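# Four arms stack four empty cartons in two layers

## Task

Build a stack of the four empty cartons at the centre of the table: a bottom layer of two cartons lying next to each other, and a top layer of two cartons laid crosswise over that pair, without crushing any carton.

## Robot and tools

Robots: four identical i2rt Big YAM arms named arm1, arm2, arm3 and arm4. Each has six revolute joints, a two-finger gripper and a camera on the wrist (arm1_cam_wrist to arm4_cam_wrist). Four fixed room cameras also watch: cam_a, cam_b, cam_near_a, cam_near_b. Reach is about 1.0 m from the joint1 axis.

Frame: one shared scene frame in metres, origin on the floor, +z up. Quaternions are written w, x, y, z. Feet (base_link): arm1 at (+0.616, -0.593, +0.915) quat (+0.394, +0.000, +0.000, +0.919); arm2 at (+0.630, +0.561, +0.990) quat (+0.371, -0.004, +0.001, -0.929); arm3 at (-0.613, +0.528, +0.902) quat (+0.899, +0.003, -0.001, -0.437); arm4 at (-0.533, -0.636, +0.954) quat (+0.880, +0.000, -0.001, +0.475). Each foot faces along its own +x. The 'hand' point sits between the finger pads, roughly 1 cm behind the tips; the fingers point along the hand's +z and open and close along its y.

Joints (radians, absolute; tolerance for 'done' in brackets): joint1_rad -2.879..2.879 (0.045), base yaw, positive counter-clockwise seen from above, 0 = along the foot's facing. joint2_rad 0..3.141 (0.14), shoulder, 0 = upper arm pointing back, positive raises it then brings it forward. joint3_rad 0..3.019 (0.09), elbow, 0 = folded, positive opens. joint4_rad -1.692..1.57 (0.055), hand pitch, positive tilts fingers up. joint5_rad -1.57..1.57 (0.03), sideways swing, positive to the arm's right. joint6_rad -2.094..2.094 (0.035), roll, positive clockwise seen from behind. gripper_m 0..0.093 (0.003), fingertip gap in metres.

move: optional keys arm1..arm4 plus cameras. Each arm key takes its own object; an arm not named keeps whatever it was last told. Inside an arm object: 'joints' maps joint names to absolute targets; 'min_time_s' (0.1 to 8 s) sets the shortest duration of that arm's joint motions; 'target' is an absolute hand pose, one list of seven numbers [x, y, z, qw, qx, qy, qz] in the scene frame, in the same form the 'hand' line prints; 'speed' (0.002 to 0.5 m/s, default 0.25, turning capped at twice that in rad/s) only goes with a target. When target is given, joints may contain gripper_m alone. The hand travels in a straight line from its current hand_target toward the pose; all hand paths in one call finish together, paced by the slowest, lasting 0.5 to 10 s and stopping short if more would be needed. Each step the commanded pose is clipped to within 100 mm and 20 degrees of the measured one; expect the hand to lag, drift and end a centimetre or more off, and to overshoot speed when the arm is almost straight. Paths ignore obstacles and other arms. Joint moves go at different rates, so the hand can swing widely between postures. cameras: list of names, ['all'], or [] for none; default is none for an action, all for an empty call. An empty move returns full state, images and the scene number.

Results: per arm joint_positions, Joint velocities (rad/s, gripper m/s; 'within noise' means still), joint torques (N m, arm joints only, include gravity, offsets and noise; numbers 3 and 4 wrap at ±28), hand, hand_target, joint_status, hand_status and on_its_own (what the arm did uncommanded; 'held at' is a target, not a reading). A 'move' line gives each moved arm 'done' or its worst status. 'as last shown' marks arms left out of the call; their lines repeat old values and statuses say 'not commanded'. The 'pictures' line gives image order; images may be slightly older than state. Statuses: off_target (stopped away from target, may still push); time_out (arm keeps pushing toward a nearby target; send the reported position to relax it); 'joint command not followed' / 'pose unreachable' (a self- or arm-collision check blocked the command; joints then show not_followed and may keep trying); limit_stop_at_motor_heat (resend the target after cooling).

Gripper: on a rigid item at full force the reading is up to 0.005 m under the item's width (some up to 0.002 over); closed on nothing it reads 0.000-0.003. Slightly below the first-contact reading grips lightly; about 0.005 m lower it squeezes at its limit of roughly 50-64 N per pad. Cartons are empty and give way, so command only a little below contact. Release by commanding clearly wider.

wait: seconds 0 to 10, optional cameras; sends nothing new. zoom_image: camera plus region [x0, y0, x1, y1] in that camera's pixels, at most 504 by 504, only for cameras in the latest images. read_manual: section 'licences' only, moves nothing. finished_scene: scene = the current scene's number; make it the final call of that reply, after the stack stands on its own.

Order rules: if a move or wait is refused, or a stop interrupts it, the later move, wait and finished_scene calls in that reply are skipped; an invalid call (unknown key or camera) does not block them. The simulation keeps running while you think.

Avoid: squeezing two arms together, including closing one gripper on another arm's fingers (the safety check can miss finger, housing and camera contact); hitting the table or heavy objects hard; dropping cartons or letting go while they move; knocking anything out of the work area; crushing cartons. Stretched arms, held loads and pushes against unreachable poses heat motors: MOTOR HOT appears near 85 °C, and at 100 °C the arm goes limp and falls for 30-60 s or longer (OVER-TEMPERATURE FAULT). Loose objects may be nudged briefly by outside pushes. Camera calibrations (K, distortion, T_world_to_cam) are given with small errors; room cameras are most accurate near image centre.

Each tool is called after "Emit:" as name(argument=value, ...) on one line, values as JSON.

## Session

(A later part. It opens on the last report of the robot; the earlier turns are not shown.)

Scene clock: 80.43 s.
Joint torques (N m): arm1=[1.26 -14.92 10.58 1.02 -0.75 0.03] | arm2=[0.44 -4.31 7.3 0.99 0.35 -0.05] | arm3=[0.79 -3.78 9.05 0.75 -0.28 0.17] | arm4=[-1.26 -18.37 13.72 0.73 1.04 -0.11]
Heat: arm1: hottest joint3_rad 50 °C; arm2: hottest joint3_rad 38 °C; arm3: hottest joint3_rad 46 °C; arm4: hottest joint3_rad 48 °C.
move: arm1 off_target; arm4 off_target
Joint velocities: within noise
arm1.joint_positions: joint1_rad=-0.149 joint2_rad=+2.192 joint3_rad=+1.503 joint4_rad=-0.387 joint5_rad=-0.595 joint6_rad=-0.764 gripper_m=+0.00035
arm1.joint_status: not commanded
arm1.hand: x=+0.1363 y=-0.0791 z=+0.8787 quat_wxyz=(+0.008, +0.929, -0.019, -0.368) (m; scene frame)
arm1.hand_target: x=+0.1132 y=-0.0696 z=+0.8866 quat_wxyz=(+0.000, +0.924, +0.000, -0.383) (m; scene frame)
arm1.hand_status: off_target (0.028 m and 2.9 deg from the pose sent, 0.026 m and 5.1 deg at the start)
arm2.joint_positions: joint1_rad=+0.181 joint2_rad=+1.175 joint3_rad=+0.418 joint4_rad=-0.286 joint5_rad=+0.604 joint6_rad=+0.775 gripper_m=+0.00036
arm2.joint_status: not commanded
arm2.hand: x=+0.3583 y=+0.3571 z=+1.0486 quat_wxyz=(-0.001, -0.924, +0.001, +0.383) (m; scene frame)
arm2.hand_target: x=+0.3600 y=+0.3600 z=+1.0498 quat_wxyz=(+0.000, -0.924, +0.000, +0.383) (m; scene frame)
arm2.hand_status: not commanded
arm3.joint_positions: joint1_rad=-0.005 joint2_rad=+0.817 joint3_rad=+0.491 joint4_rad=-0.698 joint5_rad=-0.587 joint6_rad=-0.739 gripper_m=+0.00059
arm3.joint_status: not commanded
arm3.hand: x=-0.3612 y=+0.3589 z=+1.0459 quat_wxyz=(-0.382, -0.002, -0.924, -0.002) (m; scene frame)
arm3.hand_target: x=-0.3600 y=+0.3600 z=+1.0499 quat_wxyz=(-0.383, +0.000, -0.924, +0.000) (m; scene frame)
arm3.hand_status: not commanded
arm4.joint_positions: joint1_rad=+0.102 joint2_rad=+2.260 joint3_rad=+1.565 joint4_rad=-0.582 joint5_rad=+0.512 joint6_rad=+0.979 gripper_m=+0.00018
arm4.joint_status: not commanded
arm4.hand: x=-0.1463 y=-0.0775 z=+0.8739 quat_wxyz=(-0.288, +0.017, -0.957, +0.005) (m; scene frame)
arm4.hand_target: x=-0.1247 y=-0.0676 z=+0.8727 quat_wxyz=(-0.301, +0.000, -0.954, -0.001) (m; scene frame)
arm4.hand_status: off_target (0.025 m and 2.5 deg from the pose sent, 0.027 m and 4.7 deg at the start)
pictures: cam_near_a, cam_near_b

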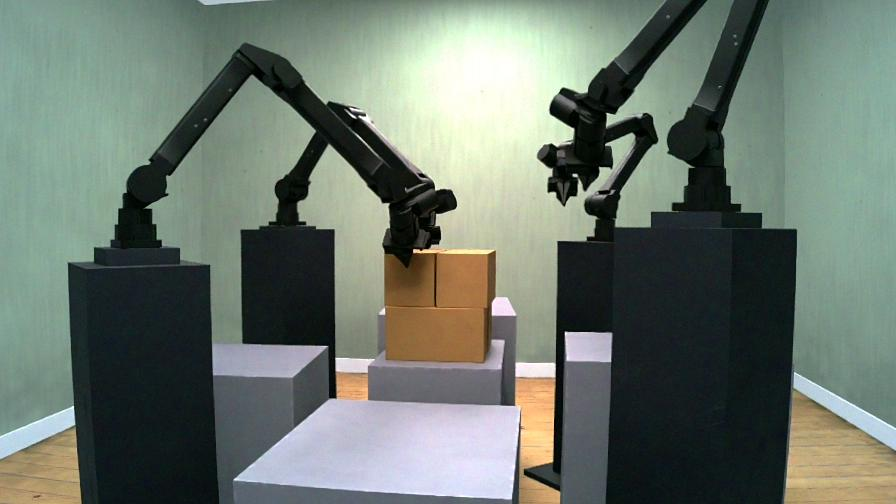

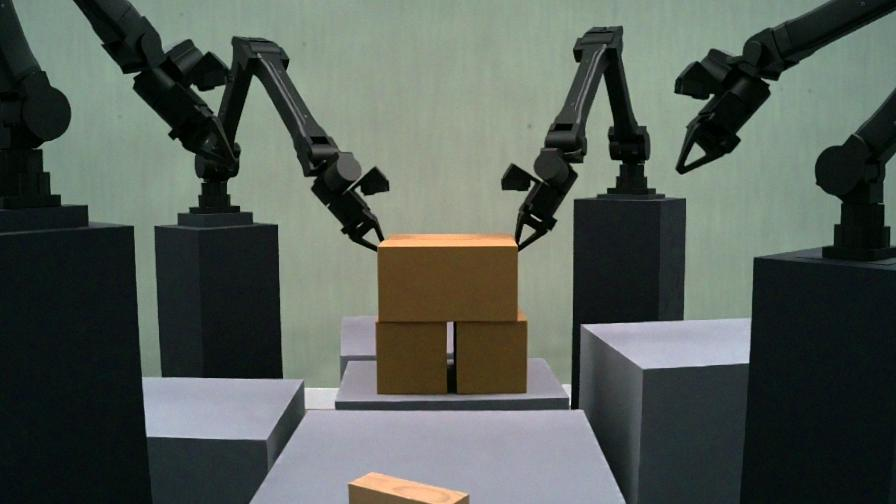

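Emit:
move(arm1={"target":[0.150,-0.068,0.888,0,0.9239,0,-0.3827],"speed":0.06}, arm4={"target":[-0.164,-0.066,0.878,0.3007,0,0.9537,0],"speed":0.06}, cameras=["cam_near_a","cam_near_b"])

Emit:
zoom_image(camera="cam_near_a", region=[370, 220, 530, 380])

Emit:
zoom_image(camera="cam_near_b", region=[340, 200, 560, 410])

Scene clock: 82.40 s.
Joint torques (N m): arm1=[-1.49 -17.9 5.71 0.92 -0.45 0.03] | arm2=[1.08 -5.3 7.2 0.83 0.37 -0.03] | arm3=[0.79 -3.84 9.05 0.73 -0.27 0.17] | arm4=[1.03 -21.54 8.77 0.35 0.6 -0.06]
Heat: arm1: hottest joint3_rad 50 °C; arm2: hottest joint3_rad 38 °C; arm3: hottest joint3_rad 46 °C; arm4: hottest joint3_rad 48 °C.
move: arm1 off_target; arm4 done
Joint velocities: within noise
arm1.joint_positions: joint1_rad=-0.166 joint2_rad=+2.192 joint3_rad=+1.504 joint4_rad=-0.388 joint5_rad=-0.629 joint6_rad=-0.817 gripper_m=+0.00035
arm1.joint_status: not commanded
arm1.hand: x=+0.1425 y=-0.0745 z=+0.8818 quat_wxyz=(+0.006, +0.925, +0.002, -0.380) (m; scene frame)
arm1.hand_target: x=+0.1499 y=-0.0681 z=+0.8879 quat_wxyz=(+0.000, +0.924, +0.000, -0.383) (m; scene frame)
arm1.hand_status: off_target (0.012 m and 0.8 deg from the pose sent, 0.020 m and 2.9 deg at the start)
arm2, arm3: as last shown
arm4.joint_positions: joint1_rad=+0.126 joint2_rad=+2.261 joint3_rad=+1.565 joint4_rad=-0.586 joint5_rad=+0.543 joint6_rad=+1.040 gripper_m=+0.00018
arm4.joint_status: not commanded
arm4.hand: x=-0.1564 y=-0.0719 z=+0.8760 quat_wxyz=(-0.300, -0.002, -0.954, +0.002) (m; scene frame)
arm4.hand_target: x=-0.1639 y=-0.0663 z=+0.8778 quat_wxyz=(-0.301, +0.000, -0.954, +0.000) (m; scene frame)
arm4.hand_status: done (0.010 m and 0.4 deg from the pose sent, 0.021 m and 2.6 deg at the start)
pictures: cam_near_a, cam_near_b

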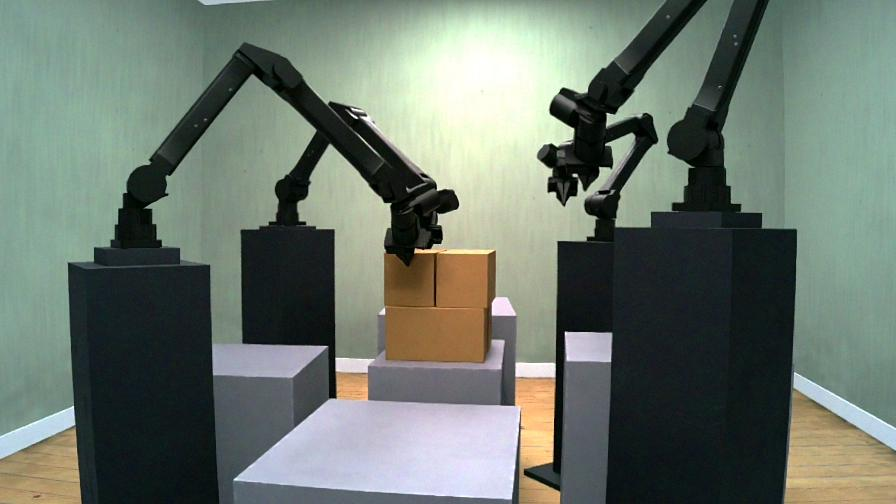

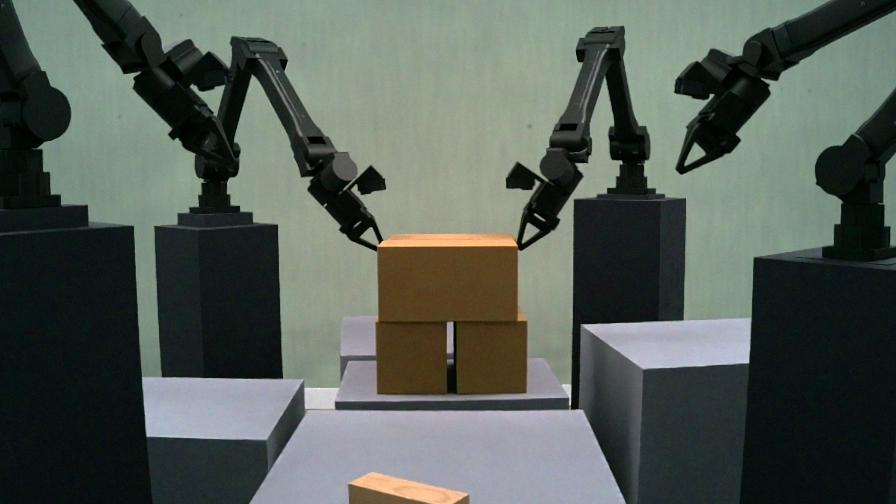

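Scaled by 3.150 from the camera's 896x504 image, which has a finer 1280x720 frame.

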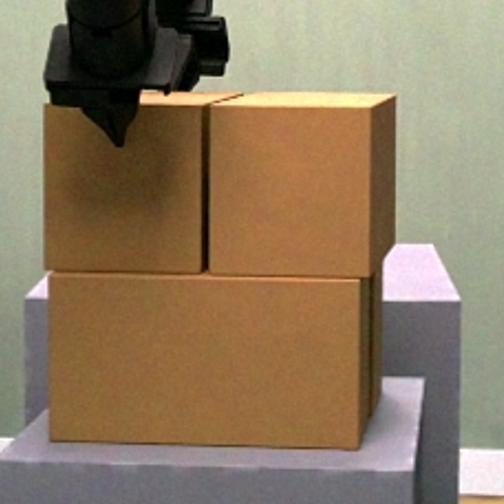

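Scaled by 2.291 from the camera's 896x504 image, which has a finer 1280x720 frame.

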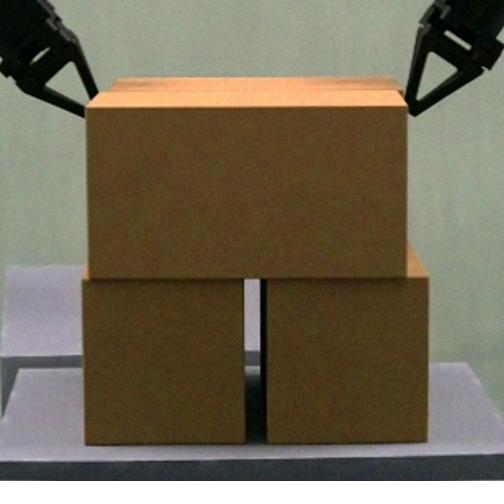

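Emit:
move(arm1={"target":[0.235,-0.075,0.935,0,0.9239,0,-0.3827],"speed":0.12}, arm4={"target":[-0.245,-0.073,0.935,0.3007,0,0.9537,0],"speed":0.12})

Emit:
move(arm1={"target":[0.32,-0.35,1.05,0,0.9239,0,-0.3827],"speed":0.25}, arm4={"target":[-0.32,-0.35,1.05,0.3827,0,0.9239,0],"speed":0.25}, cameras=["all"])

Emit:
zoom_image(camera="cam_near_a", region=[370, 220, 530, 380])

Emit:
zoom_image(camera="cam_a", region=[340, 160, 560, 370])

Scene clock: 84.77 s.
Joint torques (N m): arm1=[-1.14 -17.32 5.45 0.44 -0.49 0.03] | arm2=[1.32 -4.6 7.31 0.98 0.33 -0.08] | arm3=[0.97 -3.84 9.02 0.73 -0.28 0.18] | arm4=[0.85 -20.13 7.09 0.23 0.62 -0.08]
Heat: arm1: hottest joint3_rad 50 °C; arm2: hottest joint3_rad 38 °C; arm3: hottest joint3_rad 46 °C; arm4: hottest joint3_rad 48 °C.
move: arm1 off_target; arm4 off_target
Joint velocities: within noise
arm1.joint_positions: joint1_rad=-0.287 joint2_rad=+2.038 joint3_rad=+1.365 joint4_rad=-0.484 joint5_rad=-0.681 joint6_rad=-0.949 gripper_m=+0.00035
arm1.joint_status: not commanded
arm1.hand: x=+0.2286 y=-0.0767 z=+0.9228 quat_wxyz=(+0.005, +0.925, +0.000, -0.380) (m; scene frame)
arm1.hand_target: x=+0.2348 y=-0.0750 z=+0.9348 quat_wxyz=(+0.000, +0.924, +0.000, -0.383) (m; scene frame)
arm1.hand_status: off_target (0.014 m and 0.7 deg from the pose sent, 0.107 m and 0.8 deg at the start)
arm2, arm3: as last shown
arm4.joint_positions: joint1_rad=+0.248 joint2_rad=+2.103 joint3_rad=+1.480 joint4_rad=-0.708 joint5_rad=+0.573 joint6_rad=+1.176 gripper_m=+0.00018
arm4.joint_status: not commanded
arm4.hand: x=-0.2361 y=-0.0669 z=+0.9405 quat_wxyz=(-0.304, -0.004, -0.953, -0.008) (m; scene frame)
arm4.hand_target: x=-0.2448 y=-0.0729 z=+0.9351 quat_wxyz=(-0.301, +0.000, -0.954, +0.000) (m; scene frame)
arm4.hand_status: off_target (0.012 m and 1.1 deg from the pose sent, 0.106 m and 0.4 deg at the start)
pictures: none

Scene clock: 86.93 s.
Joint torques (N m): arm1=[1.08 -6.3 6.3 0.61 -0.21 0.16] | arm2=[0.97 -4.19 7.39 0.92 0.34 -0.05] | arm3=[0.85 -3.78 9.03 0.73 -0.27 0.17] | arm4=[1.2 -7.88 7.51 0.4 0.68 -0.22]
Heat: arm1: hottest joint3_rad 49 °C; arm2: hottest joint3_rad 38 °C; arm3: hottest joint3_rad 46 °C; arm4: hottest joint3_rad 48 °C.
move: arm1 done; arm4 done
Joint velocities: within noise
arm1.joint_positions: joint1_rad=-0.155 joint2_rad=+1.152 joint3_rad=+0.652 joint4_rad=-0.541 joint5_rad=-0.616 joint6_rad=-0.788 gripper_m=+0.00035
arm1.joint_status: not commanded
arm1.hand: x=+0.3205 y=-0.3421 z=+1.0492 quat_wxyz=(-0.004, +0.923, -0.002, -0.384) (m; scene frame)
arm1.hand_target: x=+0.3200 y=-0.3499 z=+1.0499 quat_wxyz=(+0.000, +0.924, +0.000, -0.383) (m; scene frame)
arm1.hand_status: done (0.008 m and 0.6 deg from the pose sent, 0.315 m and 0.7 deg at the start)
arm2, arm3: as last shown
arm4.joint_positions: joint1_rad=+0.261 joint2_rad=+1.261 joint3_rad=+0.652 joint4_rad=-0.656 joint5_rad=+0.738 joint6_rad=+1.160 gripper_m=+0.00018
arm4.joint_status: not commanded
arm4.hand: x=-0.3127 y=-0.3456 z=+1.0545 quat_wxyz=(-0.384, -0.013, -0.923, -0.006) (m; scene frame)
arm4.hand_target: x=-0.3197 y=-0.3500 z=+1.0500 quat_wxyz=(-0.383, +0.000, -0.924, +0.000) (m; scene frame)
arm4.hand_status: done (0.010 m and 1.6 deg from the pose sent, 0.315 m and 9.7 deg at the start)
pictures: arm1_cam_wrist, arm2_cam_wrist, arm3_cam_wrist, arm4_cam_wrist, cam_a, cam_b, cam_near_a, cam_near_b
camera_calibration:
arm1_cam_wrist: T_world_to_cam=[[-0.00438451, 0.999933, 0.0107578, 0.331699], [0.984753, 0.00618831, -0.173849, -0.127694], [-0.173904, 0.00983156, -0.984714, 1.21669], [0, 0, 0, 1]] pos_world=[0.338789, -0.342848, 1.17233]
arm2_cam_wrist: T_world_to_cam=[[-0.000795707, 0.999995, -0.00308919, -0.352972], [0.984633, 0.000243988, -0.174639, -0.16473], [-0.174637, -0.00318068, -0.984628, 1.22137], [0, 0, 0, 1]] pos_world=[0.375214, 0.356895, 1.17273]
arm3_cam_wrist: T_world_to_cam=[[0.00175451, -0.999998, -0.000554651, 0.359661], [-0.984547, -0.00163027, -0.175113, -0.167445], [0.175112, 0.000853316, -0.984548, 1.21553], [0, 0, 0, 1]] pos_world=[-0.378342, 0.35835, 1.16763]
arm4_cam_wrist: T_world_to_cam=[[-0.00891962, -0.999832, -0.0159953, -0.33441], [-0.985308, 0.0115161, -0.170398, -0.120857], [0.170554, 0.0142404, -0.985245, 1.21995], [0, 0, 0, 1]] pos_world=[-0.330131, -0.350335, 1.176]

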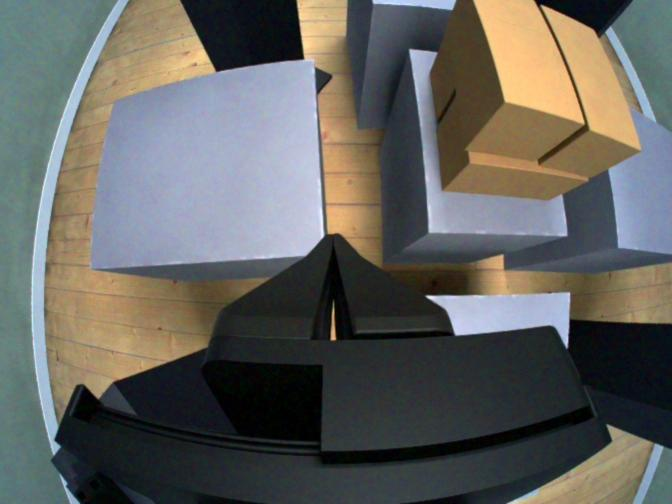

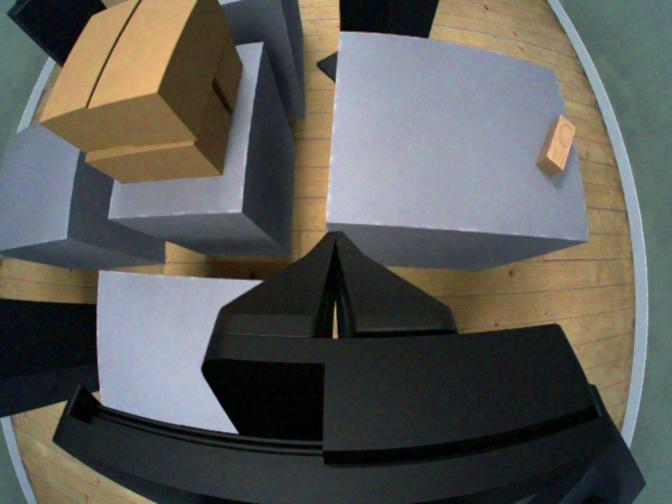

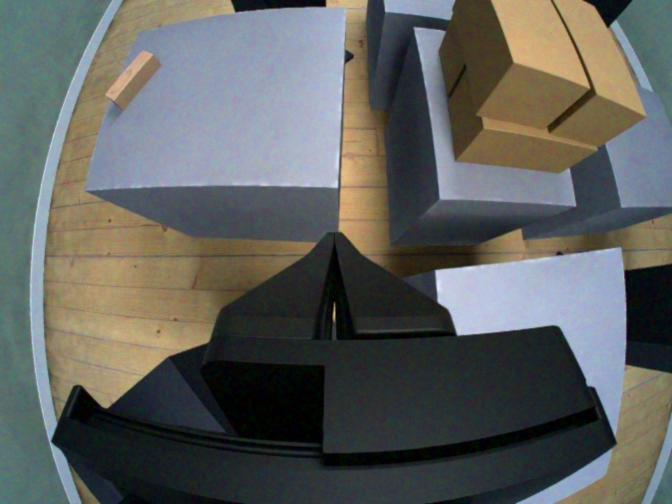

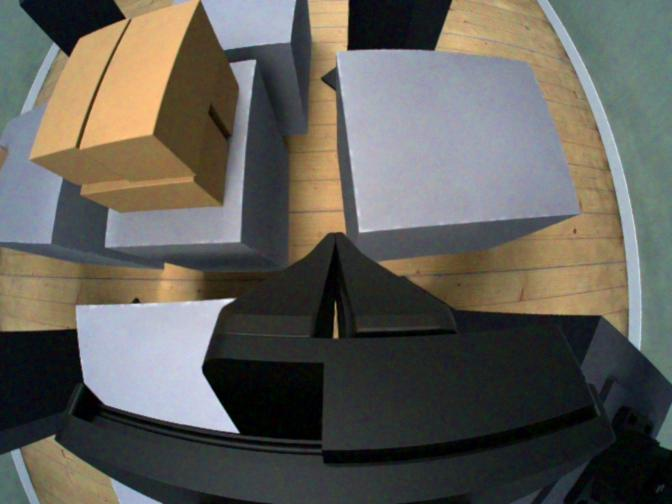

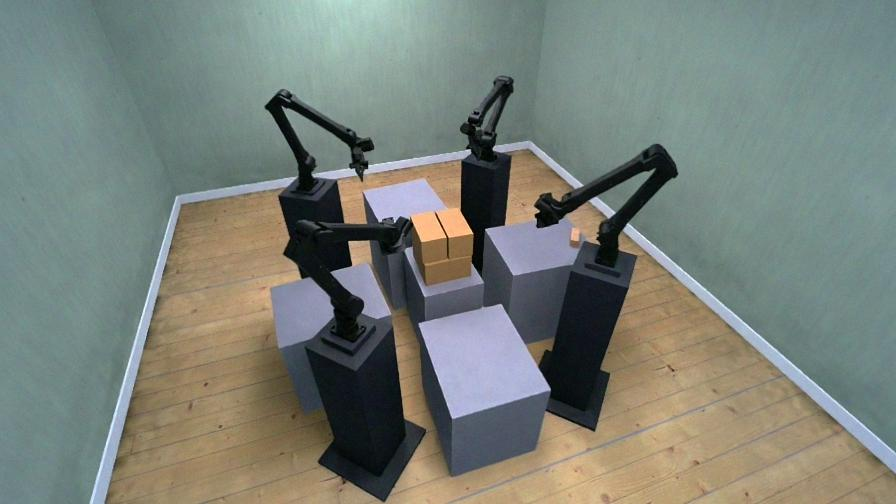

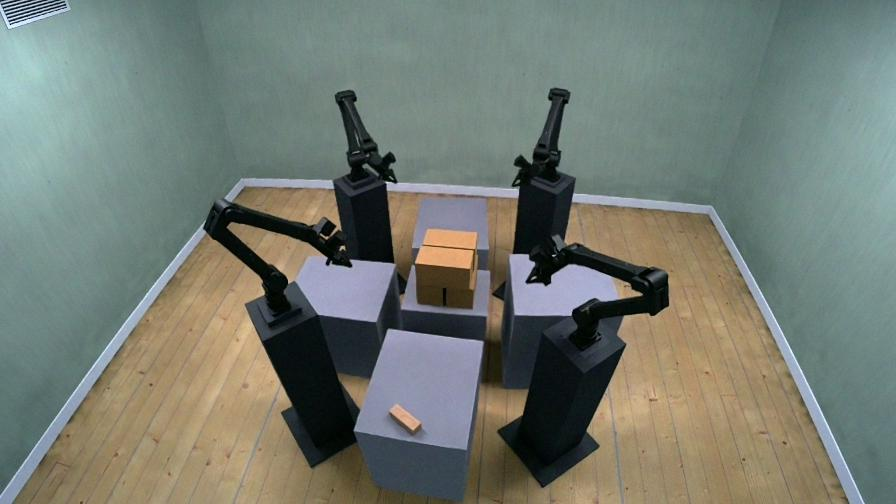

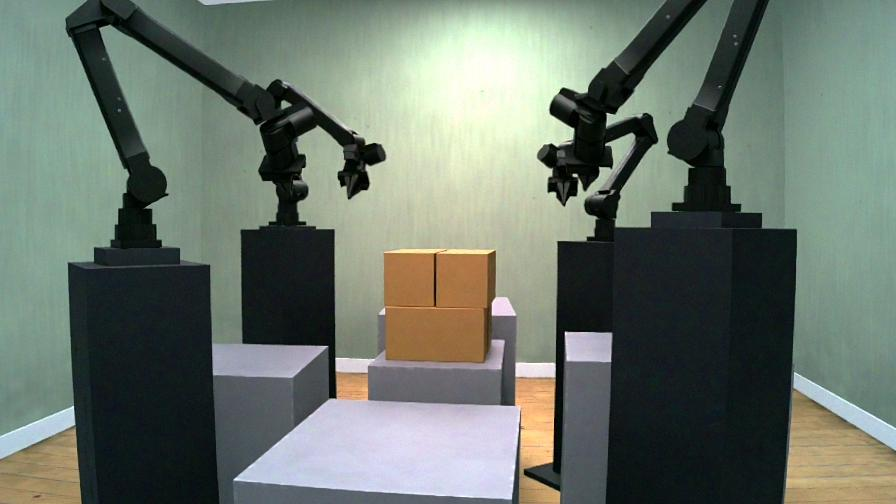

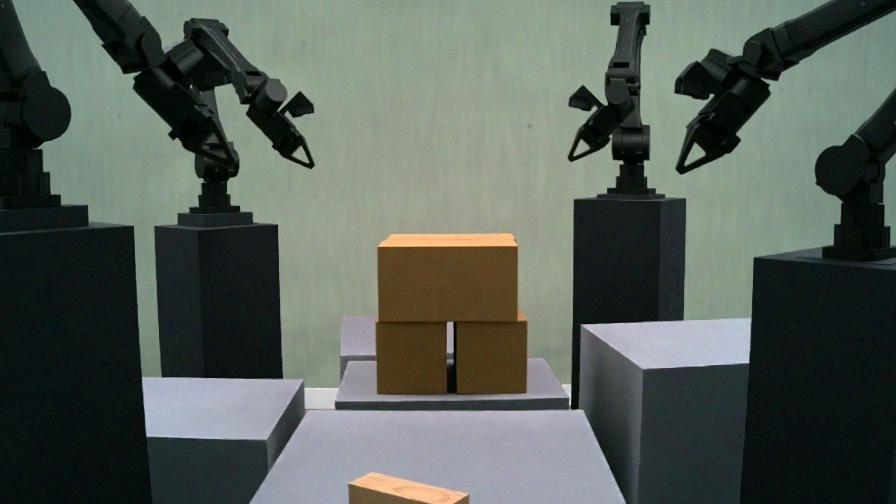

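Scaled by 3.150 from the camera's 896x504 image, which has a finer 1280x720 frame.

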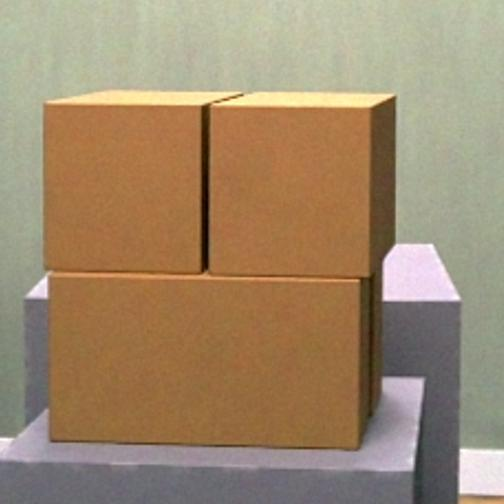

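Scaled by 2.291 from the camera's 896x504 image, which has a finer 1280x720 frame.

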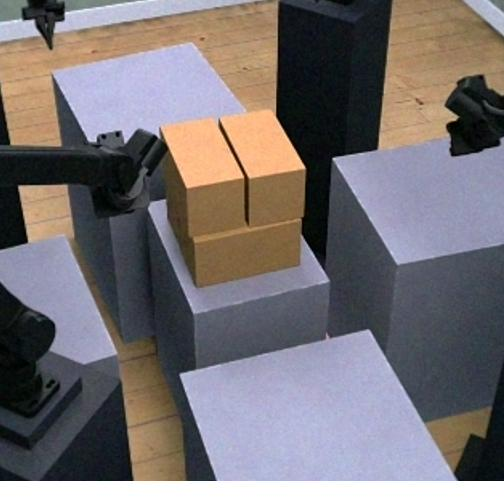

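The stack is complete: all four cartons lie flat and stable, and the arms are clear.

Emit:
finished_scene(scene=2)

The scene is finished: the task was done.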